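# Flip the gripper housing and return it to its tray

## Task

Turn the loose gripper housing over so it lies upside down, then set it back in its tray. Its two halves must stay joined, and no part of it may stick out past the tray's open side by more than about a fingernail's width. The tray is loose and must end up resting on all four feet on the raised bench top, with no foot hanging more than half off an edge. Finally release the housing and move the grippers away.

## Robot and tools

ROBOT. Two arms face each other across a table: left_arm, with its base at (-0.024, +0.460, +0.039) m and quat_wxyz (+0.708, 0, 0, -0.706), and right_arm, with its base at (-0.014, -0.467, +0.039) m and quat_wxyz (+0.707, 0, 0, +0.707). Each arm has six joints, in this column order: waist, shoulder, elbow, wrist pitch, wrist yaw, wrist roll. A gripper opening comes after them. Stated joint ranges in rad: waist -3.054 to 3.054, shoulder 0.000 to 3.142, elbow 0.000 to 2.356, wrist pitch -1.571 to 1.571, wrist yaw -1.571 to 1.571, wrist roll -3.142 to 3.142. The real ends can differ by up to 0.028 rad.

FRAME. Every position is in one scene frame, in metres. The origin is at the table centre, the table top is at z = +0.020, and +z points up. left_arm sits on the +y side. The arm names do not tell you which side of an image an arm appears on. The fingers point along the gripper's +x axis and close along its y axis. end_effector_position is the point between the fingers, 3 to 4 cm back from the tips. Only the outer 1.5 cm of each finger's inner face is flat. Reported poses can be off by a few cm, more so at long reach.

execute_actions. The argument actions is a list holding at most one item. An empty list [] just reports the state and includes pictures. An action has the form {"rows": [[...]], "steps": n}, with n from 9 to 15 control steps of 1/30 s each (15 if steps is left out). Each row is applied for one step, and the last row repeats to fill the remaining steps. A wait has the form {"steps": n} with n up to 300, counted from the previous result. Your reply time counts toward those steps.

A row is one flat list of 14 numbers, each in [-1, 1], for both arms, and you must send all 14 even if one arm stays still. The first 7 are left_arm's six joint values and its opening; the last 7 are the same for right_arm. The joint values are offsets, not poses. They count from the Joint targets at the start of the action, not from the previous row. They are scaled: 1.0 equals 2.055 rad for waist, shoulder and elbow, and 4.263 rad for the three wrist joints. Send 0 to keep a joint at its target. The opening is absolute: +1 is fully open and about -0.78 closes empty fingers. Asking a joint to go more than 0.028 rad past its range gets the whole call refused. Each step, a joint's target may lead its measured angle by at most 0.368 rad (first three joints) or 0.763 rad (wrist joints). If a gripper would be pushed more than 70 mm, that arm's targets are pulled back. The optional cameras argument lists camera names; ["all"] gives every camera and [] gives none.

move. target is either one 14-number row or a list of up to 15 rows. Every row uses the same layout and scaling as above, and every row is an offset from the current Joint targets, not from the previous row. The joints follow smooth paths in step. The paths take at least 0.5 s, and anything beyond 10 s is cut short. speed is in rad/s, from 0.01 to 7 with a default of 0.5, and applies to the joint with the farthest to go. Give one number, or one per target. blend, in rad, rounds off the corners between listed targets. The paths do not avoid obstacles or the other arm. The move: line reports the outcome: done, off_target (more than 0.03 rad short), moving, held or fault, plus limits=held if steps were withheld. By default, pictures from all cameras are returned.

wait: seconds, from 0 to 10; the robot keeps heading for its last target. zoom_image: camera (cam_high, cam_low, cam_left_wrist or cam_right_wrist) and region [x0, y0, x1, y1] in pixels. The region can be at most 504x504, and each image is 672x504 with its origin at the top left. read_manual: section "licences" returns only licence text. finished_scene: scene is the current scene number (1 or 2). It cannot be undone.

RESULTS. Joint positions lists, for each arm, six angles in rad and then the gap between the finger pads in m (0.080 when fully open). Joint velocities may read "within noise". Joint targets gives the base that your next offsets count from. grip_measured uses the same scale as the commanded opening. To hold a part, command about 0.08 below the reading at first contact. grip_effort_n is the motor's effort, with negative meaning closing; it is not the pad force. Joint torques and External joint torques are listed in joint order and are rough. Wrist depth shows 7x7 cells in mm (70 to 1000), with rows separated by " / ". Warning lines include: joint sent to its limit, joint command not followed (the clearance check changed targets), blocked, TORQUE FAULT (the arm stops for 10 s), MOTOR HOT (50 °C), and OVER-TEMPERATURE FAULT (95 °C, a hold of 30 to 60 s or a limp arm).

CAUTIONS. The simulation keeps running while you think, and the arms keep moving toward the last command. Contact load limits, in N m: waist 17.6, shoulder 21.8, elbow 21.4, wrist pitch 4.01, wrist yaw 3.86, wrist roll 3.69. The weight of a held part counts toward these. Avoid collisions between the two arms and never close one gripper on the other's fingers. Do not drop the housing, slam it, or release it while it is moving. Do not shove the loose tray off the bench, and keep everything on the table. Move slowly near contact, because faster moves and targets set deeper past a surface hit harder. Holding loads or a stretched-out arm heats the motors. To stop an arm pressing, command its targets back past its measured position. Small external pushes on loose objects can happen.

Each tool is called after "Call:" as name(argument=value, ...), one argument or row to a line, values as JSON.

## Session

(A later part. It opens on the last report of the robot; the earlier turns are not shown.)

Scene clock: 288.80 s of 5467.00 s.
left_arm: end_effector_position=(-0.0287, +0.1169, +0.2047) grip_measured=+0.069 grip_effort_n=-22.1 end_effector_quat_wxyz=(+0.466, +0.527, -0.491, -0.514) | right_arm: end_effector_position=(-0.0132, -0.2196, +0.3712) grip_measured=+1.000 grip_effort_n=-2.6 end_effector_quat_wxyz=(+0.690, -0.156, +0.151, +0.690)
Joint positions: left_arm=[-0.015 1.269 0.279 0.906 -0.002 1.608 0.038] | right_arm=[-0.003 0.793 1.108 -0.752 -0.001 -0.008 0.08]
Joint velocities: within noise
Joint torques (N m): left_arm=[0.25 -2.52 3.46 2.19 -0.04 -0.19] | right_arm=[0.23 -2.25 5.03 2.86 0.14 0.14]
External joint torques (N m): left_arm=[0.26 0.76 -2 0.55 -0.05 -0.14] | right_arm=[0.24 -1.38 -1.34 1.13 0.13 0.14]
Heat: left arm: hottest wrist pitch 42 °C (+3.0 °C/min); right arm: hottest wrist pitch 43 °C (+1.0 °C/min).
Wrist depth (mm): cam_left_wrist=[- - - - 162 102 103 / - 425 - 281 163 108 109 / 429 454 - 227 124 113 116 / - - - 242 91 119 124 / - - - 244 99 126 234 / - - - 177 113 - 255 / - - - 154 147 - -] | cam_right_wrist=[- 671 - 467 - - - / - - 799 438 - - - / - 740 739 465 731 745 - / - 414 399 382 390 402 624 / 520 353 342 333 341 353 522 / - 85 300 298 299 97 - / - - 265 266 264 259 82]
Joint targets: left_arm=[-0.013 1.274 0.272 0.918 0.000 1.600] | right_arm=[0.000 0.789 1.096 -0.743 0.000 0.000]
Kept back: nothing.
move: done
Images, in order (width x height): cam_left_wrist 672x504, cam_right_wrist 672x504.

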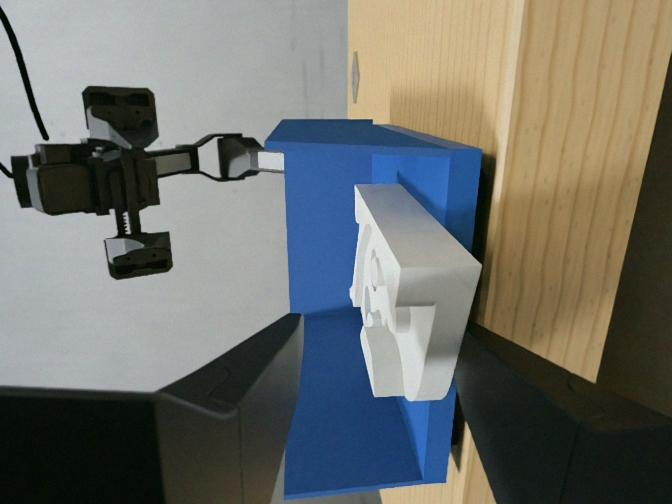

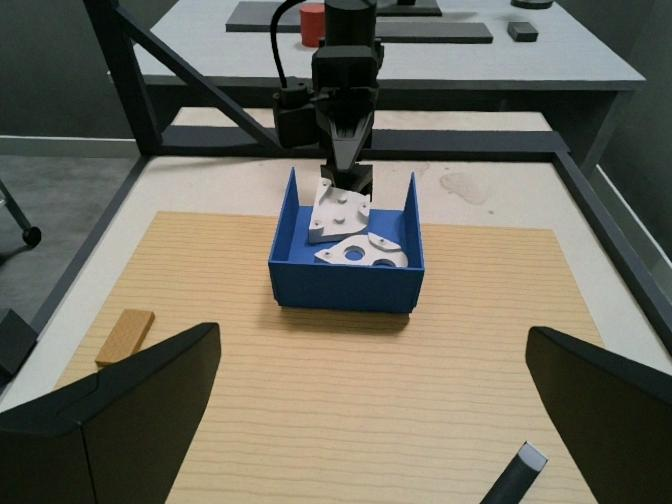

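Call:
move(
  target=[0, 0.0417, -0.0178, 0.0343, 0, 0, 0.0655, 0, 0, 0, 0, 0, 0, 1],
  speed=0.08,
  cameras=["cam_left_wrist", "cam_right_wrist"],
)

Call:
zoom_image(
  camera="cam_right_wrist",
  region=[240, 130, 460, 330],
)

Call:
zoom_image(
  camera="cam_left_wrist",
  region=[280, 150, 580, 450],
)

Scene clock: 292.80 s of 5467.00 s.
left_arm: end_effector_position=(-0.0287, +0.1171, +0.1943) grip_measured=+0.069 grip_effort_n=-22.1 end_effector_quat_wxyz=(+0.472, +0.521, -0.497, -0.508) | right_arm: end_effector_position=(-0.0132, -0.2196, +0.3712) grip_measured=+1.000 grip_effort_n=-3.0 end_effector_quat_wxyz=(+0.690, -0.156, +0.151, +0.690)
Joint positions: left_arm=[-0.015 1.355 0.242 1.052 -0.002 1.608 0.038] | right_arm=[-0.003 0.793 1.108 -0.752 -0.001 -0.008 0.08]
Joint velocities: within noise
Joint torques (N m): left_arm=[0.25 -2.57 3.11 2.15 -0.03 -0.19] | right_arm=[0.22 -2.25 5.03 2.86 0.14 0.14]
External joint torques (N m): left_arm=[0.25 0.81 -1.87 0.53 -0.04 -0.14] | right_arm=[0.22 -1.34 -1.38 1.13 0.14 0.14]
Heat: left arm: hottest wrist pitch 42 °C (+3.0 °C/min); right arm: hottest wrist pitch 43 °C (+1.0 °C/min).
Wrist depth (mm): cam_left_wrist=[- - - - 154 100 103 / - 425 - 319 140 106 222 / 436 464 - 220 115 112 224 / - - - 238 116 118 235 / - - - 231 98 126 246 / - - - 169 129 - 246 / - - - 155 142 - -] | cam_right_wrist=[- 685 - 482 - - - / - - 799 442 - - - / - 737 733 479 738 734 - / - 416 397 379 387 402 625 / 523 352 340 334 340 354 521 / - 85 299 299 298 98 - / - - 264 265 264 259 82]
Joint targets: left_arm=[-0.013 1.360 0.235 1.064 0.000 1.600] | right_arm=[0.000 0.789 1.096 -0.743 0.000 0.000]
Kept back: nothing.
move: done
Images, in order (width x height): cam_left_wrist 672x504, cam_right_wrist 672x504.

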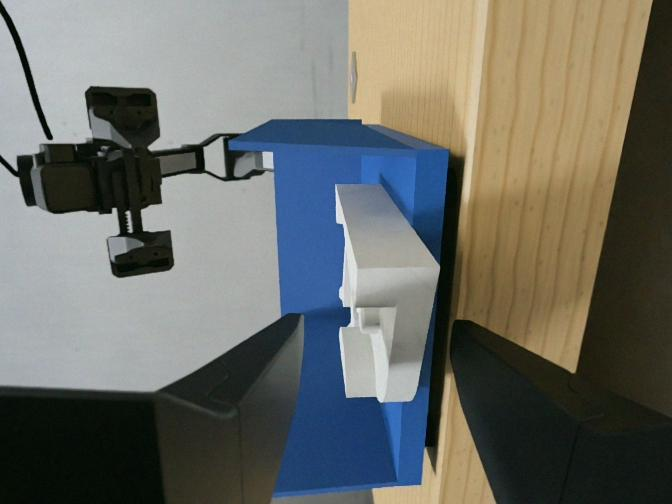

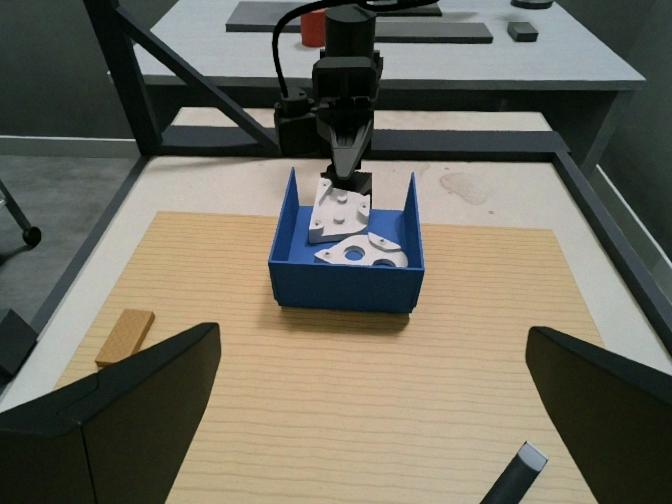

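Scaled by 2.291 from the camera's 672x504 image, which has a finer 960x720 frame.

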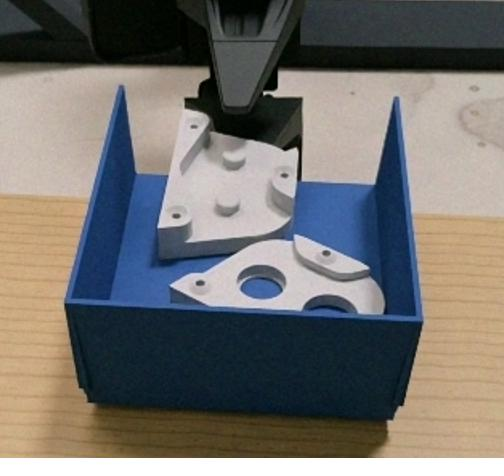

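Scaled by 1.680 from the camera's 672x504 image, which has a finer 960x720 frame.

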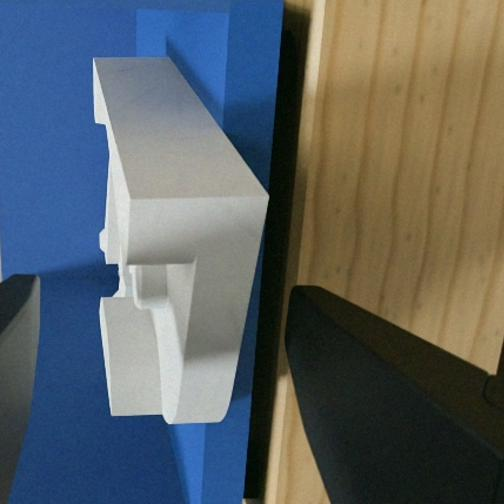

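Call:
move(
  target=[
    [0, -0.0435, -0.0313, -0.0056, 0, 0, 0.0655, 0, 0, 0, 0, 0, 0, 1],
    [0, -0.2413, -0.0456, -0.0941, 0, 0, 0.0655, 0, 0, 0, 0, 0, 0, 1],
    [0, -0.0683, 0.6055, -0.4947, 0, 0, 0.0655, 0, 0, 0, 0, 0, 0, 1],
  ],
  speed=[0.1, 0.3, 0.6],
)

Call:
zoom_image(
  camera="cam_right_wrist",
  region=[240, 130, 460, 330],
)

Call:
zoom_image(
  camera="cam_low",
  region=[160, 180, 360, 300],
)

Scene clock: 300.97 s of 5467.00 s.
left_arm: end_effector_position=(-0.0281, +0.1575, +0.3529) grip_measured=+0.069 grip_effort_n=-22.1 end_effector_quat_wxyz=(+0.251, +0.658, -0.283, -0.651) | right_arm: end_effector_position=(-0.0132, -0.2196, +0.3712) grip_measured=+1.000 grip_effort_n=-2.6 end_effector_quat_wxyz=(+0.690, -0.156, +0.151, +0.690)
Joint positions: left_arm=[-0.015 1.215 1.465 -1.046 -0.002 1.608 0.038] | right_arm=[-0.003 0.793 1.108 -0.752 -0.001 -0.008 0.08]
Joint velocities: within noise
Joint torques (N m): left_arm=[0.24 -2.65 6.03 1.23 0 -0.18] | right_arm=[0.23 -2.27 5.03 2.86 0.14 0.14]
External joint torques (N m): left_arm=[0.26 0.71 0.11 -0.13 -0.04 -0.14] | right_arm=[0.23 -1.36 -1.4 1.11 0.14 0.14]
Heat: left arm: hottest wrist pitch 42 °C (+3.0 °C/min); right arm: hottest wrist pitch 43 °C (+1.0 °C/min).
Wrist depth (mm): cam_left_wrist=[- - 376 303 254 252 304 / - - 405 303 263 342 315 / - 632 433 312 252 359 325 / - - 462 317 267 377 334 / - - 465 363 280 391 351 / - - - 388 334 - 349 / - - - - 558 - -] | cam_right_wrist=[- 675 - - - - - / - - 871 800 - - - / - 745 746 735 740 744 - / - 416 400 379 389 402 622 / 516 351 342 333 341 352 525 / - 85 297 298 300 98 - / - - 264 264 264 260 82]
Joint targets: left_arm=[-0.013 1.219 1.480 -1.044 0.000 1.600] | right_arm=[0.000 0.789 1.096 -0.743 0.000 0.000]
Kept back: nothing.
move: done

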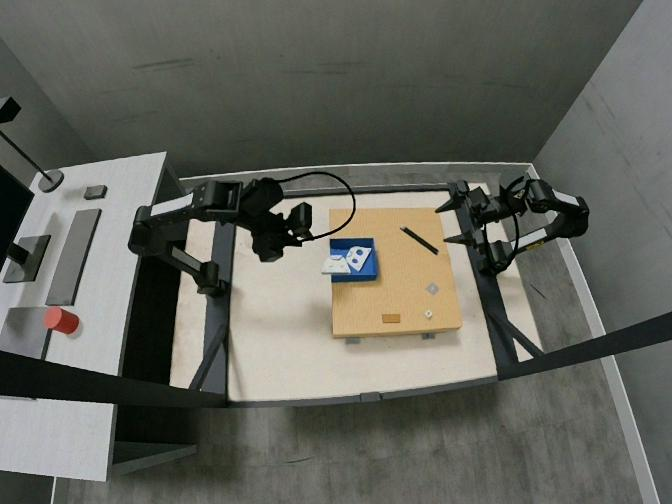

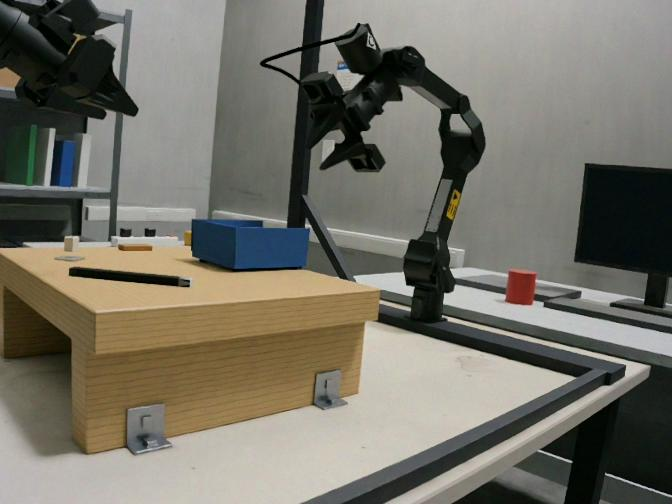

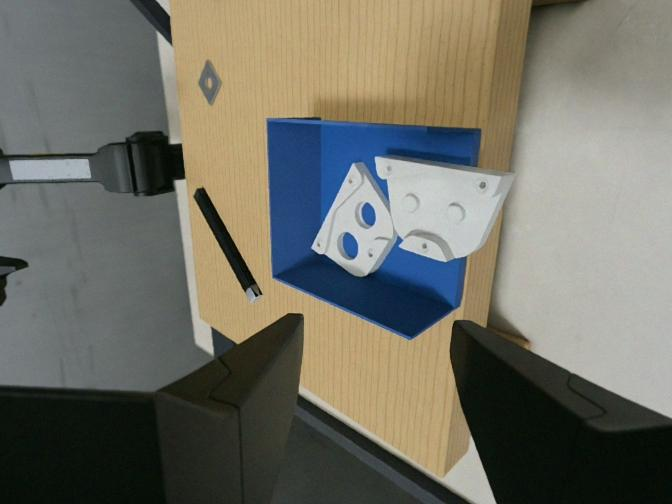

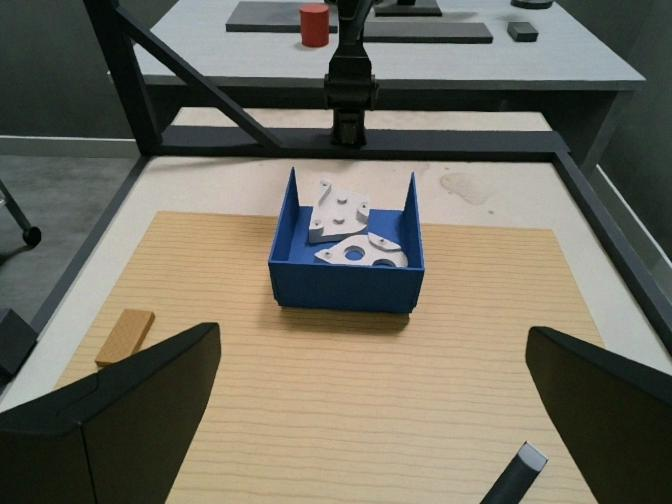

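Scaled by 2.291 from the camera's 672x504 image, which has a finer 960x720 frame.

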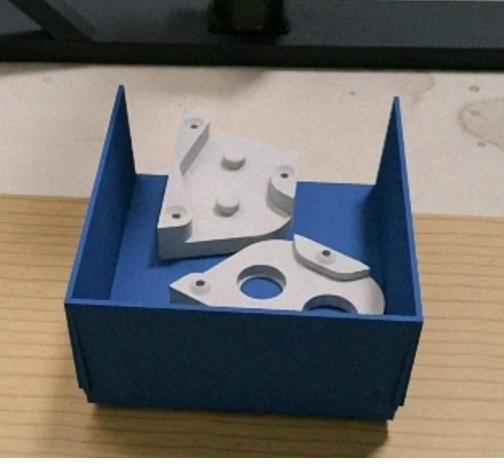

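Scaled by 2.520 from the camera's 672x504 image, which has a finer 960x720 frame.

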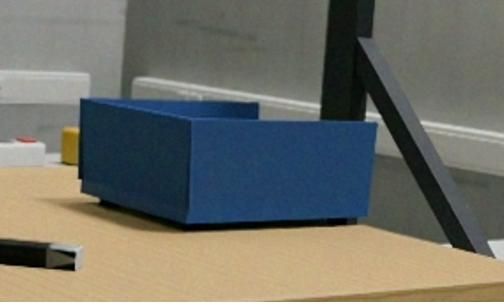

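Call:
zoom_image(
  camera="cam_left_wrist",
  region=[260, 100, 540, 350],
)

Scaled by 1.800 from the camera's 672x504 image, which has a finer 960x720 frame.

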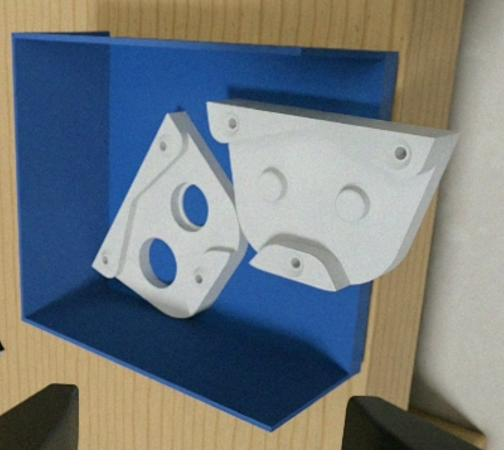

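Call:
move(
  target=[
    [-0.0287, -0.2352, -0.4305, 0.1957, 0, -0.0082, 0.221, 0, 0, 0, 0, 0, 0, 1],
    [-0.0287, -0.0893, -0.6919, 0.4742, 0, -0.0082, 0.221, 0, 0, 0, 0, 0, 0, 1],
  ],
  speed=0.6,
  cameras=["cam_left_wrist", "cam_right_wrist", "cam_high"],
)

Scene clock: 328.43 s of 5467.00 s.
left_arm: end_effector_position=(-0.0435, +0.1698, +0.2013) grip_measured=+0.217 grip_effort_n=12.8 end_effector_quat_wxyz=(+0.483, +0.485, -0.516, -0.516) | right_arm: end_effector_position=(-0.0132, -0.2196, +0.3712) grip_measured=+1.000 grip_effort_n=-2.6 end_effector_quat_wxyz=(+0.690, -0.156, +0.151, +0.690)
Joint positions: left_arm=[-0.069 1.032 0.065 0.965 -0.002 1.573 0.045] | right_arm=[-0.003 0.793 1.108 -0.752 -0.001 -0.008 0.08]
Joint velocities: within noise
Joint torques (N m): left_arm=[-0.22 -1.22 3.48 2.15 -0.04 -0.2] | right_arm=[0.23 -2.25 5.04 2.86 0.14 0.14]
External joint torques (N m): left_arm=[-0.2 0.51 -2.03 0.54 -0.05 -0.15] | right_arm=[0.23 -1.33 -1.41 1.11 0.14 0.14]
Heat: left arm: hottest wrist pitch 40 °C (+1.0 °C/min); right arm: hottest wrist pitch 43 °C (+0.0 °C/min).
Wrist depth (mm): cam_left_wrist=[- - - - 213 149 263 / - - - - 209 155 287 / - 506 - 286 178 163 285 / - - - 297 169 173 285 / - - - 292 177 182 279 / - - 87 216 192 - 265 / - - - - 216 - -] | cam_right_wrist=[- 672 - 509 - - - / - - 799 523 - - - / - 733 744 578 732 741 - / - 417 401 378 386 400 631 / 518 352 342 332 342 353 527 / - 85 300 298 298 98 - / - - 265 264 265 258 82]
Joint targets: left_arm=[-0.072 1.035 0.058 0.977 0.000 1.565] | right_arm=[0.000 0.789 1.096 -0.743 0.000 0.000]
Kept back: nothing.
move: done
Images, in order (width x height): cam_high 672x504, cam_left_wrist 672x504, cam_right_wrist 672x504.

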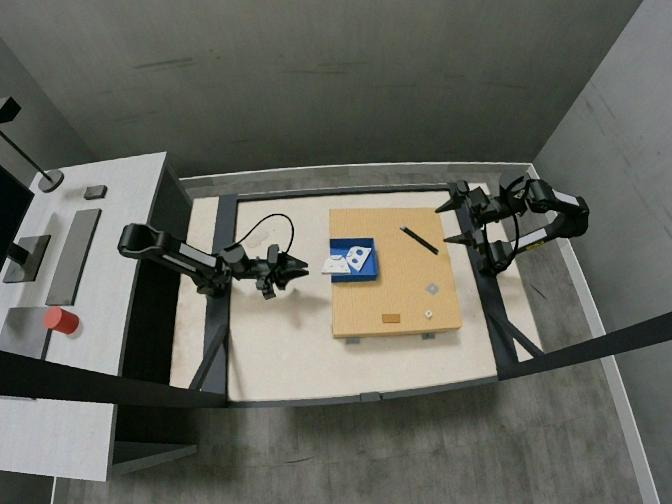

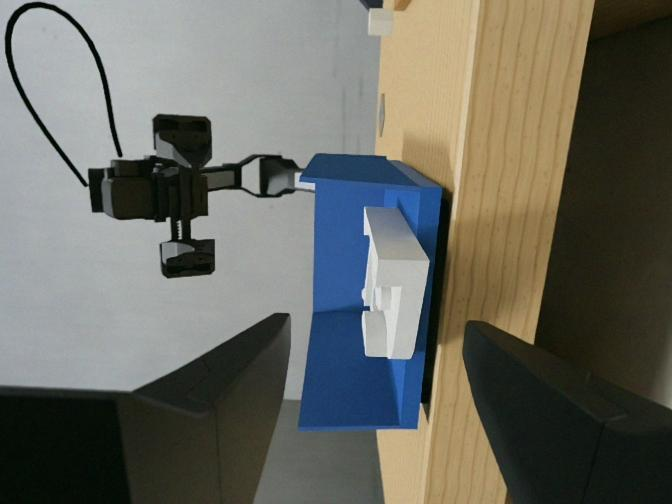

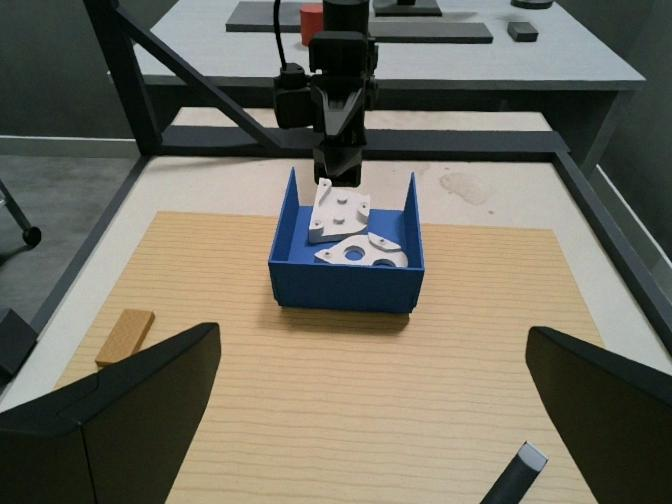

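Call:
zoom_image(
  camera="cam_left_wrist",
  region=[280, 140, 520, 440],
)

Scaled by 1.680 from the camera's 672x504 image, which has a finer 960x720 frame.

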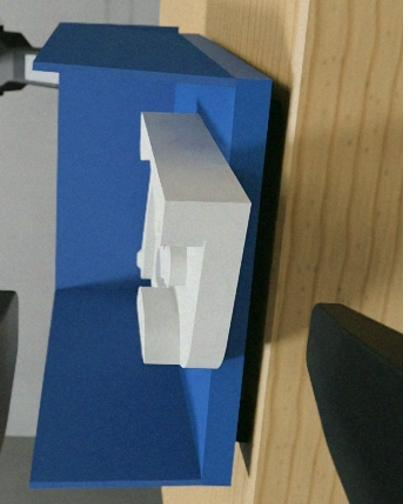

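Call:
move(
  target=[0, 0.2010, 0.0706, 0.0625, 0, 0, 0.221, 0, 0, 0, 0, 0, 0, 1],
  speed=0.2,
  cameras=["cam_left_wrist", "cam_right_wrist"],
)

Call:
zoom_image(
  camera="cam_left_wrist",
  region=[280, 140, 520, 440],
)

Call:
zoom_image(
  camera="cam_right_wrist",
  region=[240, 130, 460, 330],
)

Scene clock: 333.83 s of 5467.00 s.
left_arm: end_effector_position=(-0.0466, +0.1229, +0.1860) grip_measured=+0.217 grip_effort_n=12.8 end_effector_quat_wxyz=(+0.478, +0.490, -0.511, -0.520) | right_arm: end_effector_position=(-0.0132, -0.2196, +0.3712) grip_measured=+1.000 grip_effort_n=-3.0 end_effector_quat_wxyz=(+0.690, -0.156, +0.151, +0.690)
Joint positions: left_arm=[-0.069 1.443 0.191 1.232 -0.002 1.573 0.045] | right_arm=[-0.003 0.793 1.108 -0.752 -0.001 -0.008 0.08]
Joint velocities: within noise
Joint torques (N m): left_arm=[-0.22 -2.57 4.51 2.16 -0.03 -0.2] | right_arm=[0.23 -2.26 5.05 2.86 0.14 0.14]
External joint torques (N m): left_arm=[-0.22 0.91 0.08 0.53 -0.03 -0.15] | right_arm=[0.22 -1.39 -1.32 1.14 0.14 0.14]
Heat: left arm: hottest wrist pitch 41 °C (+2.0 °C/min); right arm: hottest wrist pitch 44 °C (+1.0 °C/min).
Wrist depth (mm): cam_left_wrist=[- - - - 149 107 225 / - - - - 128 112 235 / - 465 734 176 126 117 242 / - 492 - 166 123 123 253 / - - - - 129 129 253 / - - 90 115 137 - 239 / - - 91 163 145 - -] | cam_right_wrist=[- 673 - 494 - - - / - - 806 447 - - - / - 738 738 506 744 740 - / - 415 400 378 388 402 626 / 521 353 342 333 340 354 524 / - 85 298 297 298 98 - / - - 264 264 266 260 82]
Joint targets: left_arm=[-0.072 1.449 0.203 1.244 0.000 1.565] | right_arm=[0.000 0.789 1.096 -0.743 0.000 0.000]
Kept back: nothing.
move: done
Images, in order (width x height): cam_left_wrist 672x504, cam_right_wrist 672x504.

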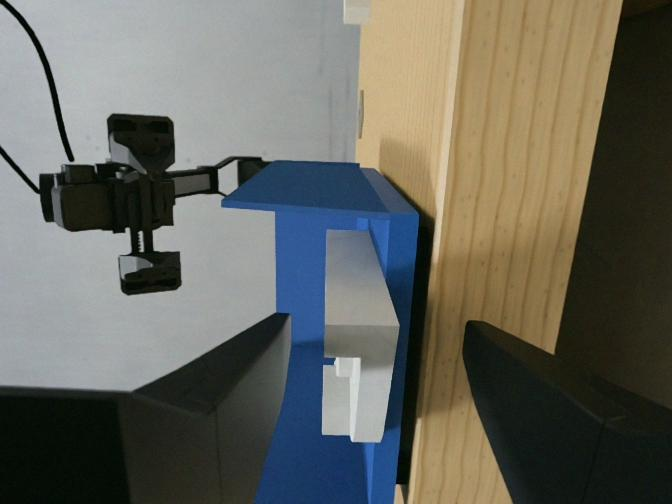

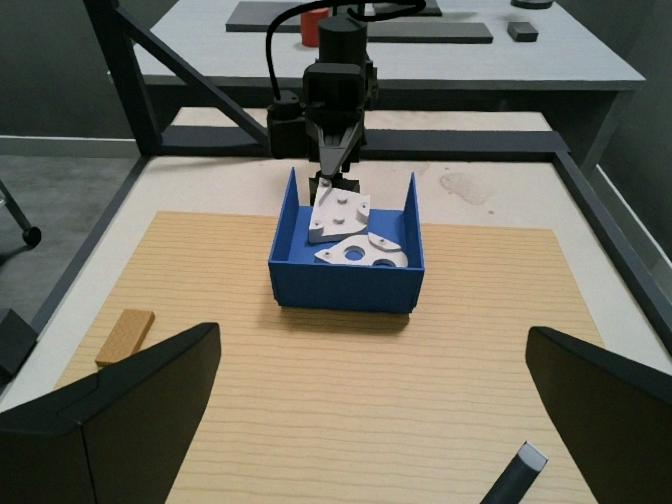

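Scaled by 1.680 from the camera's 672x504 image, which has a finer 960x720 frame.

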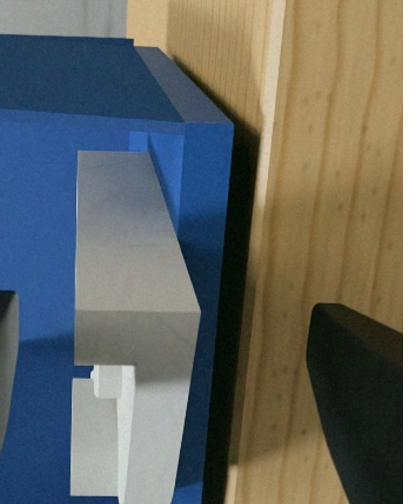

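Scaled by 2.291 from the camera's 672x504 image, which has a finer 960x720 frame.

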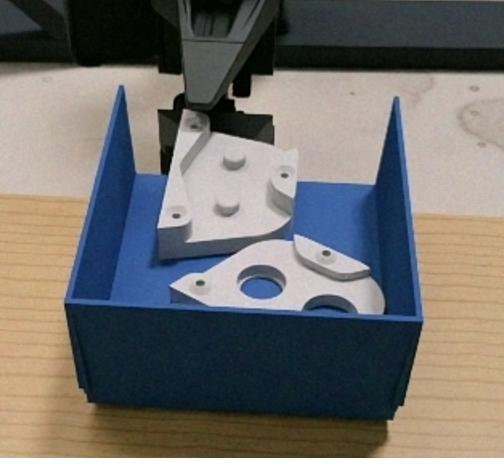

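Call:
move(
  target=[0, 0.0073, 0.0165, -0.0047, 0, 0, 0.221, 0, 0, 0, 0, 0, 0, 1],
  speed=0.1,
  cameras=["cam_left_wrist"],
)

Call:
zoom_image(
  camera="cam_left_wrist",
  region=[270, 200, 510, 440],
)

Scene clock: 337.87 s of 5467.00 s.
left_arm: end_effector_position=(-0.0472, +0.1150, +0.1911) grip_measured=+0.217 grip_effort_n=12.8 end_effector_quat_wxyz=(+0.480, +0.487, -0.514, -0.518) | right_arm: end_effector_position=(-0.0132, -0.2196, +0.3712) grip_measured=+1.000 grip_effort_n=-2.6 end_effector_quat_wxyz=(+0.690, -0.156, +0.151, +0.690)
Joint positions: left_arm=[-0.069 1.458 0.225 1.222 -0.002 1.573 0.045] | right_arm=[-0.003 0.793 1.108 -0.752 -0.001 -0.008 0.08]
Joint velocities: within noise
Joint torques (N m): left_arm=[-0.23 -2.82 4.57 1.5 -0.03 -0.2] | right_arm=[0.23 -2.26 5.03 2.86 0.14 0.15]
External joint torques (N m): left_arm=[-0.23 0.9 0.01 -0.15 -0.03 -0.15] | right_arm=[0.22 -1.44 -1.27 1.16 0.14 0.14]
Heat: left arm: hottest wrist pitch 42 °C (+2.0 °C/min); right arm: hottest wrist pitch 44 °C (+1.0 °C/min).
Wrist depth (mm): cam_left_wrist=[- - - - 155 100 100 / - - - - 151 103 105 / 479 466 781 174 132 108 111 / - 472 - 237 116 114 230 / - - - - 118 119 239 / - - 90 196 127 - 247 / - - 92 165 136 - -] | cam_right_wrist=[- 671 - 491 - - - / - - 801 439 - - - / - 734 732 496 742 736 - / - 413 397 381 388 404 626 / 520 351 340 332 340 352 521 / - 85 298 299 298 98 - / - - 265 264 265 259 82]
Joint targets: left_arm=[-0.072 1.464 0.237 1.223 0.000 1.565] | right_arm=[0.000 0.789 1.096 -0.743 0.000 0.000]
Kept back: nothing.
move: done
Images, in order (width x height): cam_left_wrist 672x504.

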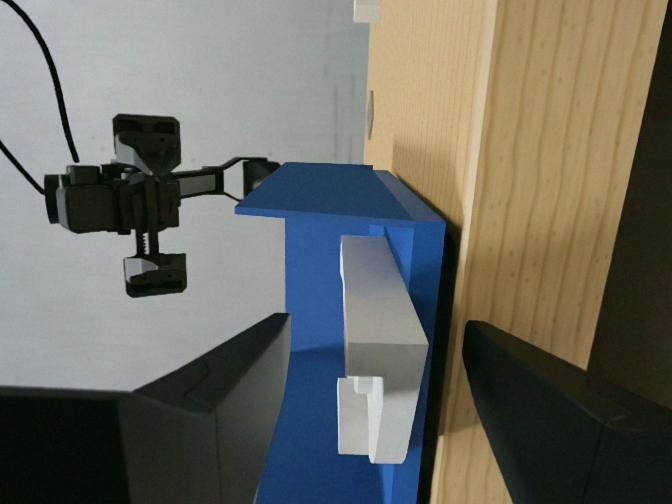

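Scaled by 2.100 from the camera's 672x504 image, which has a finer 960x720 frame.

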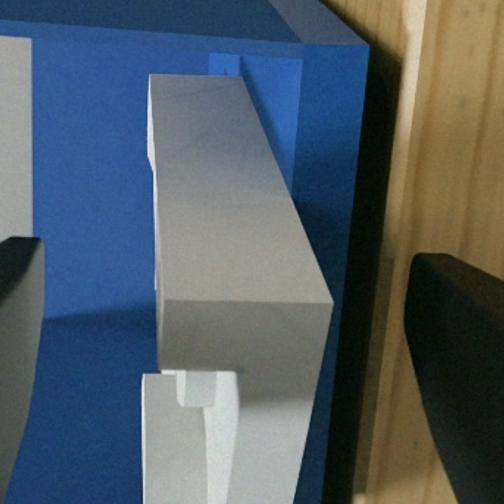

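Call:
move(
  target=[0, 0, 0, 0, 0, 0, -0.33, 0, 0, 0, 0, 0, 0, 1],
  speed=0.1,
  cameras=["cam_left_wrist"],
)

Call:
zoom_image(
  camera="cam_left_wrist",
  region=[270, 200, 510, 440],
)

Scene clock: 339.07 s of 5467.00 s.
left_arm: end_effector_position=(-0.0472, +0.1150, +0.1911) grip_measured=-0.325 grip_effort_n=-22.1 end_effector_quat_wxyz=(+0.480, +0.487, -0.514, -0.518) | right_arm: end_effector_position=(-0.0132, -0.2196, +0.3712) grip_measured=+1.000 grip_effort_n=-2.6 end_effector_quat_wxyz=(+0.690, -0.156, +0.151, +0.690)
Joint positions: left_arm=[-0.069 1.458 0.225 1.222 -0.002 1.573 0.02] | right_arm=[-0.003 0.793 1.108 -0.752 -0.001 -0.008 0.08]
Joint velocities: within noise
Joint torques (N m): left_arm=[-0.22 -2.8 4.57 1.51 -0.03 -0.19] | right_arm=[0.23 -2.26 5.04 2.86 0.14 0.14]
External joint torques (N m): left_arm=[-0.21 0.87 0.07 -0.11 -0.04 -0.14] | right_arm=[0.24 -1.31 -1.39 1.12 0.14 0.14]
Heat: left arm: hottest wrist pitch 42 °C (+2.0 °C/min); right arm: hottest wrist pitch 44 °C (+1.0 °C/min).
Wrist depth (mm): cam_left_wrist=[- - - - 154 100 100 / - - - - 151 104 105 / 481 468 757 174 132 108 111 / - 467 - 239 116 114 230 / - - - 102 118 120 239 / - - - - 95 - 248 / - - - 159 113 - -] | cam_right_wrist=[- 672 - 489 - - - / - - 794 446 - - - / - 736 740 440 740 739 - / - 415 401 377 390 401 629 / 514 352 341 333 341 353 520 / - 85 297 297 298 97 - / - - 265 265 264 259 82]
Joint targets: left_arm=[-0.072 1.463 0.237 1.223 0.000 1.565] | right_arm=[0.000 0.789 1.096 -0.743 0.000 0.000]
Kept back: nothing.
move: done
Images, in order (width x height): cam_left_wrist 672x504.

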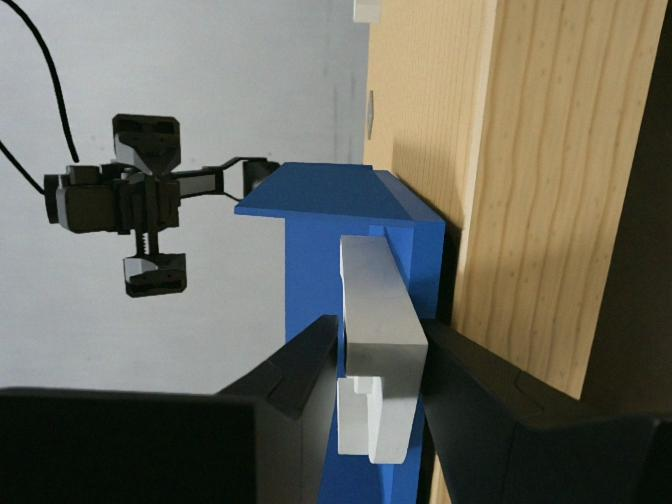

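Scaled by 2.100 from the camera's 672x504 image, which has a finer 960x720 frame.

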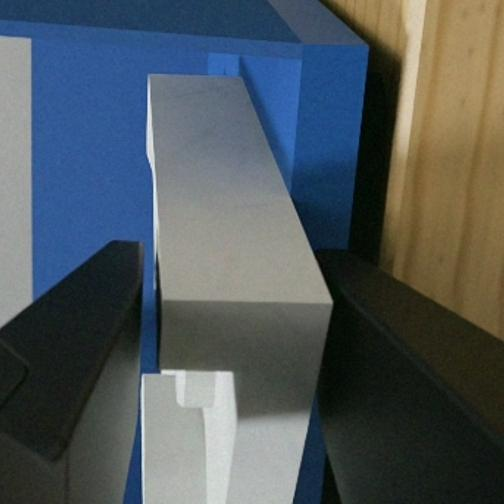

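Call:
execute_actions(
  actions=[
    {"rows": [[0,0,0,0,0,0,-0.335,0,0,0,0,0,0,1],[0,0,0,0,0,0,-0.342,0,0,0,0,0,0,1],[0,0,0,0,0,0,-0.349,0,0,0,0,0,0,1],[0,0,0,0,0,0,-0.356,0,0,0,0,0,0,1],[0,0,0,0,0,0,-0.363,0,0,0,0,0,0,1],[0,0,0,0,0,0,-0.37,0,0,0,0,0,0,1],[0,0,0,0,0,0,-0.377,0,0,0,0,0,0,1],[0,0,0,0,0,0,-0.384,0,0,0,0,0,0,1],[0,0,0,0,0,0,-0.391,0,0,0,0,0,0,1],[0,0,0,0,0,0,-0.398,0,0,0,0,0,0,1],[0,0,0,0,0,0,-0.405,0,0,0,0,0,0,1],[0,0,0,0,0,0,-0.412,0,0,0,0,0,0,1],[0,0,0,0,0,0,-0.42,0,0,0,0,0,0,1],[0,0,0,0,0,0,-0.43,0,0,0,0,0,0,1],[0,0,0,0,0,0,-0.44,0,0,0,0,0,0,1]], "steps": 15},
  ],
  cameras=[],
)

Call:
wait(
  seconds=0.5,
  cameras=["cam_left_wrist"],
)

Scene clock: 340.03 s of 5467.00 s.
left_arm: end_effector_position=(-0.0472, +0.1150, +0.1911) grip_measured=-0.352 grip_effort_n=-22.1 end_effector_quat_wxyz=(+0.480, +0.487, -0.514, -0.518) end_effector_velocity=(+0.002, +0.000, -0.002) end_effector_angular_velocity=(+0.008, +0.007, +0.020) | right_arm: end_effector_position=(-0.0132, -0.2196, +0.3712) grip_measured=+1.000 grip_effort_n=-2.6 end_effector_quat_wxyz=(+0.690, -0.156, +0.151, +0.690)
Joint positions: left_arm=[-0.069 1.458 0.225 1.222 -0.002 1.573 0.019] | right_arm=[-0.003 0.793 1.108 -0.752 -0.001 -0.008 0.08]
Joint velocities: left_arm=[-0.002 -0.002 -0.002 -0.007 -0.022 -0.007 -0.009] | right_arm=[within noise]
Joint torques (N m): left_arm=[-0.22 -2.8 4.58 1.51 -0.04 -0.19] | right_arm=[0.23 -2.25 5.04 2.86 0.14 0.14]
External joint torques (N m): left_arm=[-0.27 0.91 0.05 -0.13 -0.03 -0.14] | right_arm=[0.22 -1.36 -1.34 1.13 0.15 0.14]
Heat: left arm: hottest wrist pitch 42 °C (+2.0 °C/min); right arm: hottest wrist pitch 44 °C (+1.0 °C/min).
Wrist depth (mm): cam_left_wrist=[- - - - 154 100 100 / - - - - 151 103 105 / 479 467 756 175 131 108 111 / - 469 - 237 116 114 230 / - - - 102 117 120 239 / - - - - 94 - 248 / - - - 158 133 - -] | cam_right_wrist=[- 677 - 488 - - - / - - 789 449 - - - / - 733 740 443 739 743 - / - 412 401 378 389 403 625 / 516 352 342 332 342 353 522 / - 85 298 298 300 98 - / - - 264 265 264 259 82]
Joint targets: left_arm=[-0.072 1.463 0.237 1.223 0.000 1.565] | right_arm=[0.000 0.789 1.096 -0.743 0.000 0.000]
Steps of this call (1-23: nothing new was sent; 24-29: this action's first 6). Readings (joint positions of left_arm | right_arm):
24: [-0.069 1.458 0.225 1.222 -0.002 1.573] | [-0.003 0.793 1.108 -0.752 -0.001 -0.008]
25: [-0.069 1.458 0.225 1.222 -0.002 1.573] | [-0.003 0.793 1.108 -0.752 -0.001 -0.008]
27: [-0.069 1.458 0.225 1.222 -0.002 1.573] | [-0.003 0.793 1.108 -0.752 -0.001 -0.008]
29: the state above
No camera images: "cameras" was empty.

Scene clock: 340.83 s of 5467.00 s.
left_arm: end_effector_position=(-0.0472, +0.1148, +0.1915) grip_measured=-0.425 grip_effort_n=-69.5 end_effector_quat_wxyz=(+0.480, +0.487, -0.514, -0.518) | right_arm: end_effector_position=(-0.0132, -0.2196, +0.3712) grip_measured=+1.000 grip_effort_n=-2.6 end_effector_quat_wxyz=(+0.690, -0.156, +0.151, +0.690)
Joint positions: left_arm=[-0.069 1.458 0.226 1.222 -0.002 1.573 0.016] | right_arm=[-0.003 0.793 1.108 -0.752 -0.001 -0.008 0.08]
Joint velocities: within noise
Joint torques (N m): left_arm=[-0.21 -2.82 4.49 1.51 -0.04 -0.19] | right_arm=[0.23 -2.25 5.04 2.86 0.14 0.14]
External joint torques (N m): left_arm=[-0.21 0.85 -0.02 -0.12 -0.04 -0.14] | right_arm=[0.23 -1.41 -1.3 1.15 0.14 0.14]
Heat: left arm: hottest wrist pitch 42 °C (+2.0 °C/min); right arm: hottest wrist pitch 44 °C (+1.0 °C/min).
Wrist depth (mm): cam_left_wrist=[- - - - 158 100 100 / - - - - 154 103 104 / 482 464 788 174 134 108 111 / - 469 - 238 117 114 231 / - - - - 117 119 242 / - - - - 98 - 249 / - - - 164 114 - -] | cam_right_wrist=[- 677 - 492 - - - / - - 803 451 - - - / - 728 745 446 733 734 - / - 415 400 378 387 402 623 / 518 351 342 333 339 353 522 / - 85 299 298 299 97 - / - - 264 264 264 259 82]
Joint targets: left_arm=[-0.072 1.463 0.237 1.223 0.000 1.565] | right_arm=[0.000 0.789 1.096 -0.743 0.000 0.000]
Steps of this call (1-9: your previous action's last 9; 10-15: toward your last target; 16-24: nothing new was sent). Readings (joint positions of left_arm | right_arm):
1: [-0.069 1.458 0.225 1.222 -0.002 1.573] | [-0.003 0.793 1.108 -0.752 -0.001 -0.008]
2: [-0.069 1.458 0.225 1.222 -0.002 1.573] | [-0.003 0.793 1.108 -0.752 -0.001 -0.008]
4: [-0.069 1.458 0.225 1.222 -0.002 1.573] | [-0.003 0.793 1.108 -0.752 -0.001 -0.008]
8: [-0.069 1.458 0.225 1.222 -0.002 1.573] | [-0.003 0.793 1.108 -0.752 -0.001 -0.008]
24: the state above
All arms were judged still, so your last target was given up. Each gripper or tool keeps its last command.
Images, in order (width x height): cam_left_wrist 672x504.

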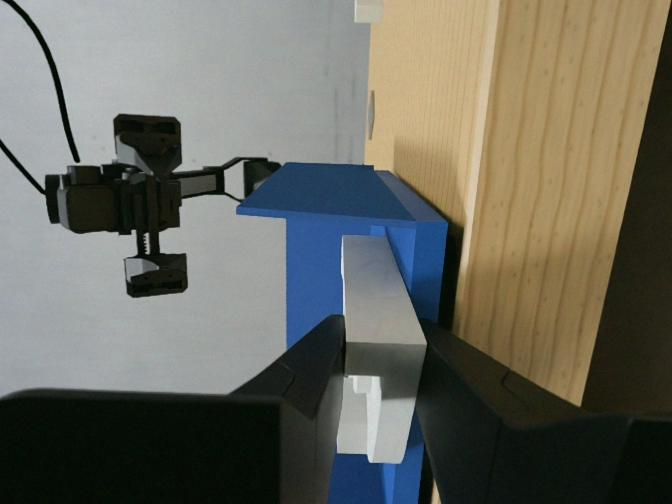

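Call:
move(
  target=[
    [0, -0.1742, 0.0842, -0.1215, 0, 0, -0.46, 0, 0, 0, 0, 0, 0, 1],
    [0.1771, -0.1226, 0.1046, -0.1077, 0, 0, -0.46, 0, 0, 0, 0, 0, 0, 1],
  ],
  speed=[0.2, 0.25],
)

Scene clock: 350.57 s of 5467.00 s.
left_arm: end_effector_position=(+0.0805, +0.1143, +0.2570) grip_measured=-0.434 grip_effort_n=-83.5 end_effector_quat_wxyz=(+0.563, +0.573, -0.415, -0.426) | right_arm: end_effector_position=(-0.0132, -0.2196, +0.3712) grip_measured=+1.000 grip_effort_n=-2.6 end_effector_quat_wxyz=(+0.690, -0.156, +0.151, +0.690)
Joint positions: left_arm=[0.291 1.207 0.436 0.751 -0.003 1.573 0.015] | right_arm=[-0.003 0.793 1.108 -0.752 -0.001 -0.008 0.08]
Joint velocities: within noise
Joint torques (N m): left_arm=[0.16 -2.74 6.26 2.22 -0.01 -0.18] | right_arm=[0.23 -2.26 5.05 2.86 0.14 0.14]
External joint torques (N m): left_arm=[0.14 0.72 0.19 0.6 -0.01 -0.13] | right_arm=[0.24 -1.42 -1.29 1.15 0.14 0.14]
Heat: left arm: hottest wrist pitch 41 °C (-1.0 °C/min); right arm: hottest wrist pitch 44 °C (+1.0 °C/min).
Wrist depth (mm): cam_left_wrist=[- - - - - 123 116 / - - - - 413 215 139 / - - - - - 214 144 / - - - - - 212 144 / - - - - - 197 143 / - - - - 98 - 153 / - - - - - - -] | cam_right_wrist=[- 680 - 696 405 - - / - - 879 805 432 - - / - 729 745 740 678 678 - / - 412 399 380 387 405 620 / 515 352 343 332 340 354 519 / - 85 298 297 299 97 - / - - 266 265 265 259 82]
Joint targets: left_arm=[0.292 1.212 0.452 0.764 0.000 1.565] | right_arm=[0.000 0.789 1.096 -0.743 0.000 0.000]
Kept back: nothing.
move: done

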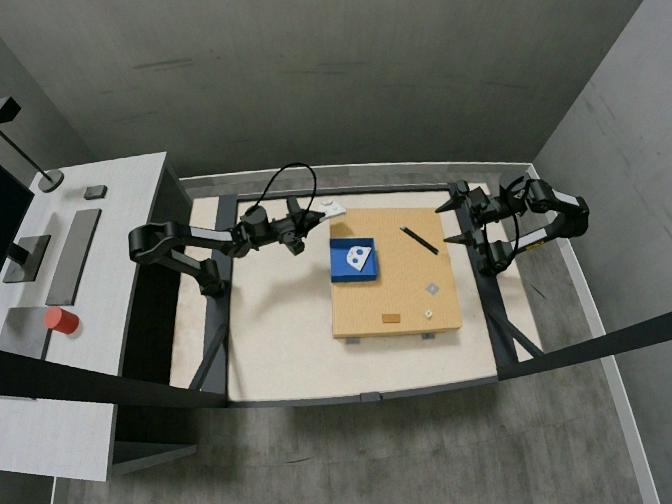

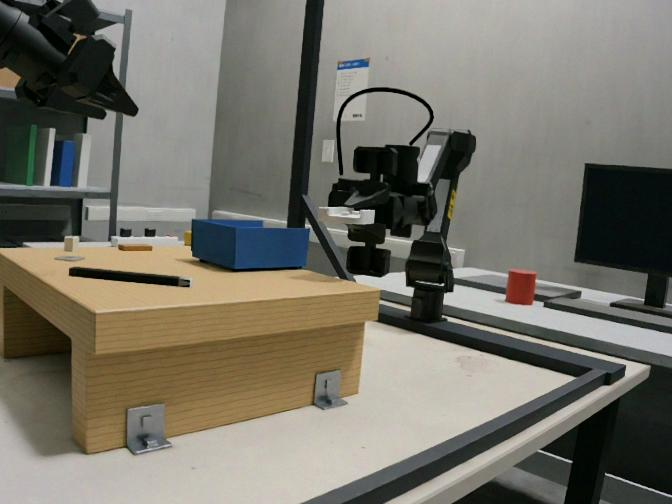

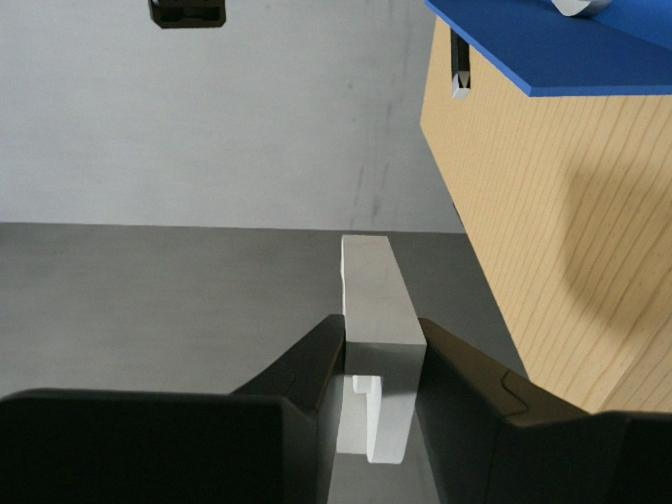

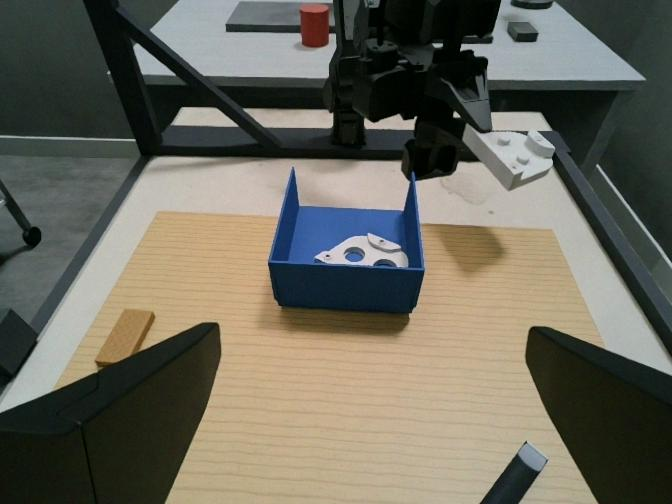

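Call:
move(
  target=[0, 0.1684, -0.0859, 0.1192, 0, 0, -0.46, 0, 0, 0, 0, 0, 0, 1],
  speed=0.2,
  cameras=["cam_left_wrist", "cam_right_wrist"],
)

Call:
zoom_image(
  camera="cam_right_wrist",
  region=[380, 80, 600, 300],
)

Call:
zoom_image(
  camera="cam_left_wrist",
  region=[300, 150, 600, 450],
)

Scene clock: 354.57 s of 5467.00 s.
left_arm: end_effector_position=(+0.0808, +0.1131, +0.1876) grip_measured=-0.434 grip_effort_n=-83.5 end_effector_quat_wxyz=(+0.565, +0.572, -0.418, -0.424) | right_arm: end_effector_position=(-0.0132, -0.2196, +0.3712) grip_measured=+1.000 grip_effort_n=-3.0 end_effector_quat_wxyz=(+0.690, -0.156, +0.151, +0.690)
Joint positions: left_arm=[0.291 1.553 0.281 1.259 -0.003 1.573 0.015] | right_arm=[-0.003 0.793 1.108 -0.752 -0.001 -0.008 0.08]
Joint velocities: within noise
Joint torques (N m): left_arm=[0.15 -3.26 2.67 2.21 0 -0.18] | right_arm=[0.23 -2.26 5.04 2.86 0.14 0.15]
External joint torques (N m): left_arm=[0.16 0.92 -1.68 0.59 0 -0.13] | right_arm=[0.23 -1.35 -1.38 1.12 0.14 0.14]
Heat: left arm: hottest wrist pitch 42 °C (+0.0 °C/min); right arm: hottest wrist pitch 44 °C (+1.0 °C/min).
Wrist depth (mm): cam_left_wrist=[- - 101 112 95 81 81 / - - - - 133 90 90 / - - - - 131 100 105 / - - - - 129 112 182 / - - - - 125 129 154 / - - - - 98 - 146 / - - - - - - -] | cam_right_wrist=[- 673 - - - - - / - - 889 751 451 - - / - 736 740 712 476 738 - / - 416 400 382 388 399 624 / 513 350 342 334 340 351 524 / - 85 297 298 299 98 - / - - 265 265 264 260 82]
Joint targets: left_arm=[0.292 1.558 0.275 1.272 0.000 1.565] | right_arm=[0.000 0.789 1.096 -0.743 0.000 0.000]
Kept back: nothing.
move: done
Images, in order (width x height): cam_left_wrist 672x504, cam_right_wrist 672x504.

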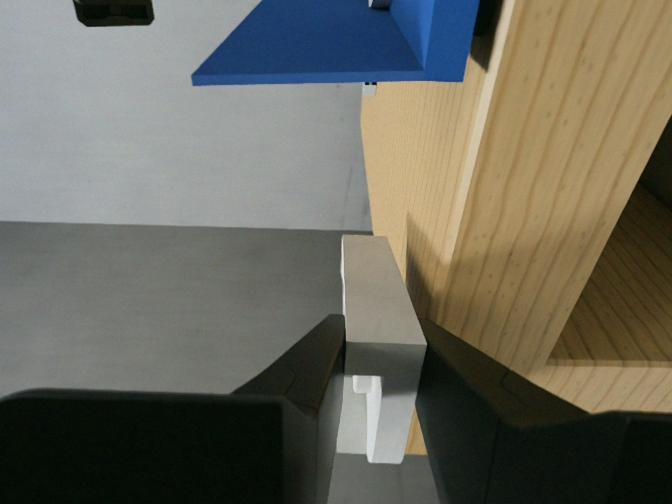

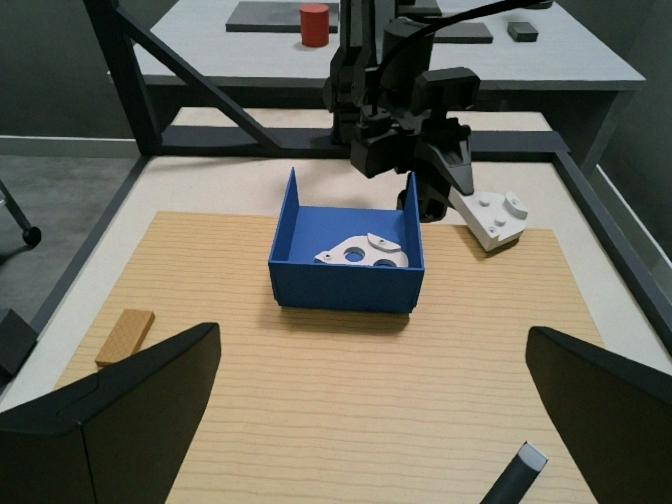

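Scaled by 2.291 from the camera's 672x504 image, which has a finer 960x720 frame.

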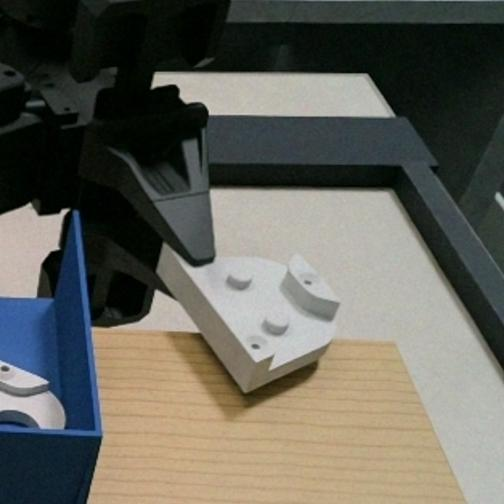

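Scaled by 1.680 from the camera's 672x504 image, which has a finer 960x720 frame.

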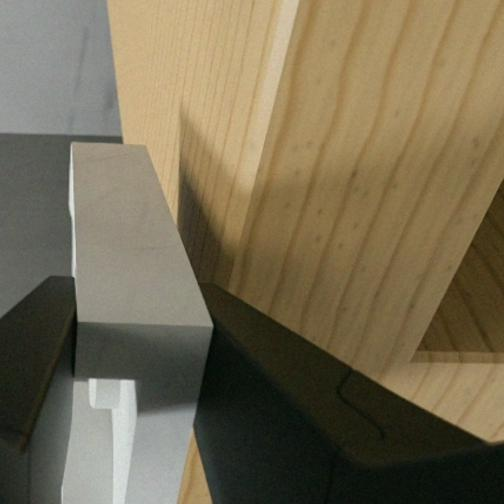

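Call:
zoom_image(
  camera="cam_right_wrist",
  region=[430, 170, 560, 270],
)

Scaled by 3.877 from the camera's 672x504 image, which has a finer 960x720 frame.

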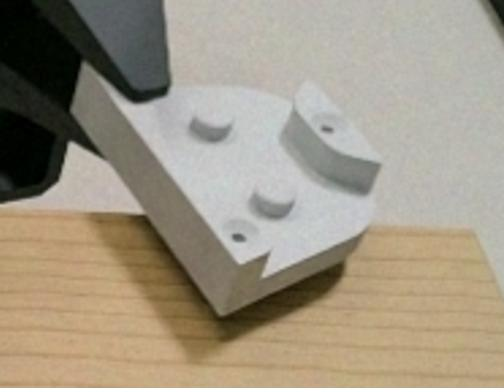

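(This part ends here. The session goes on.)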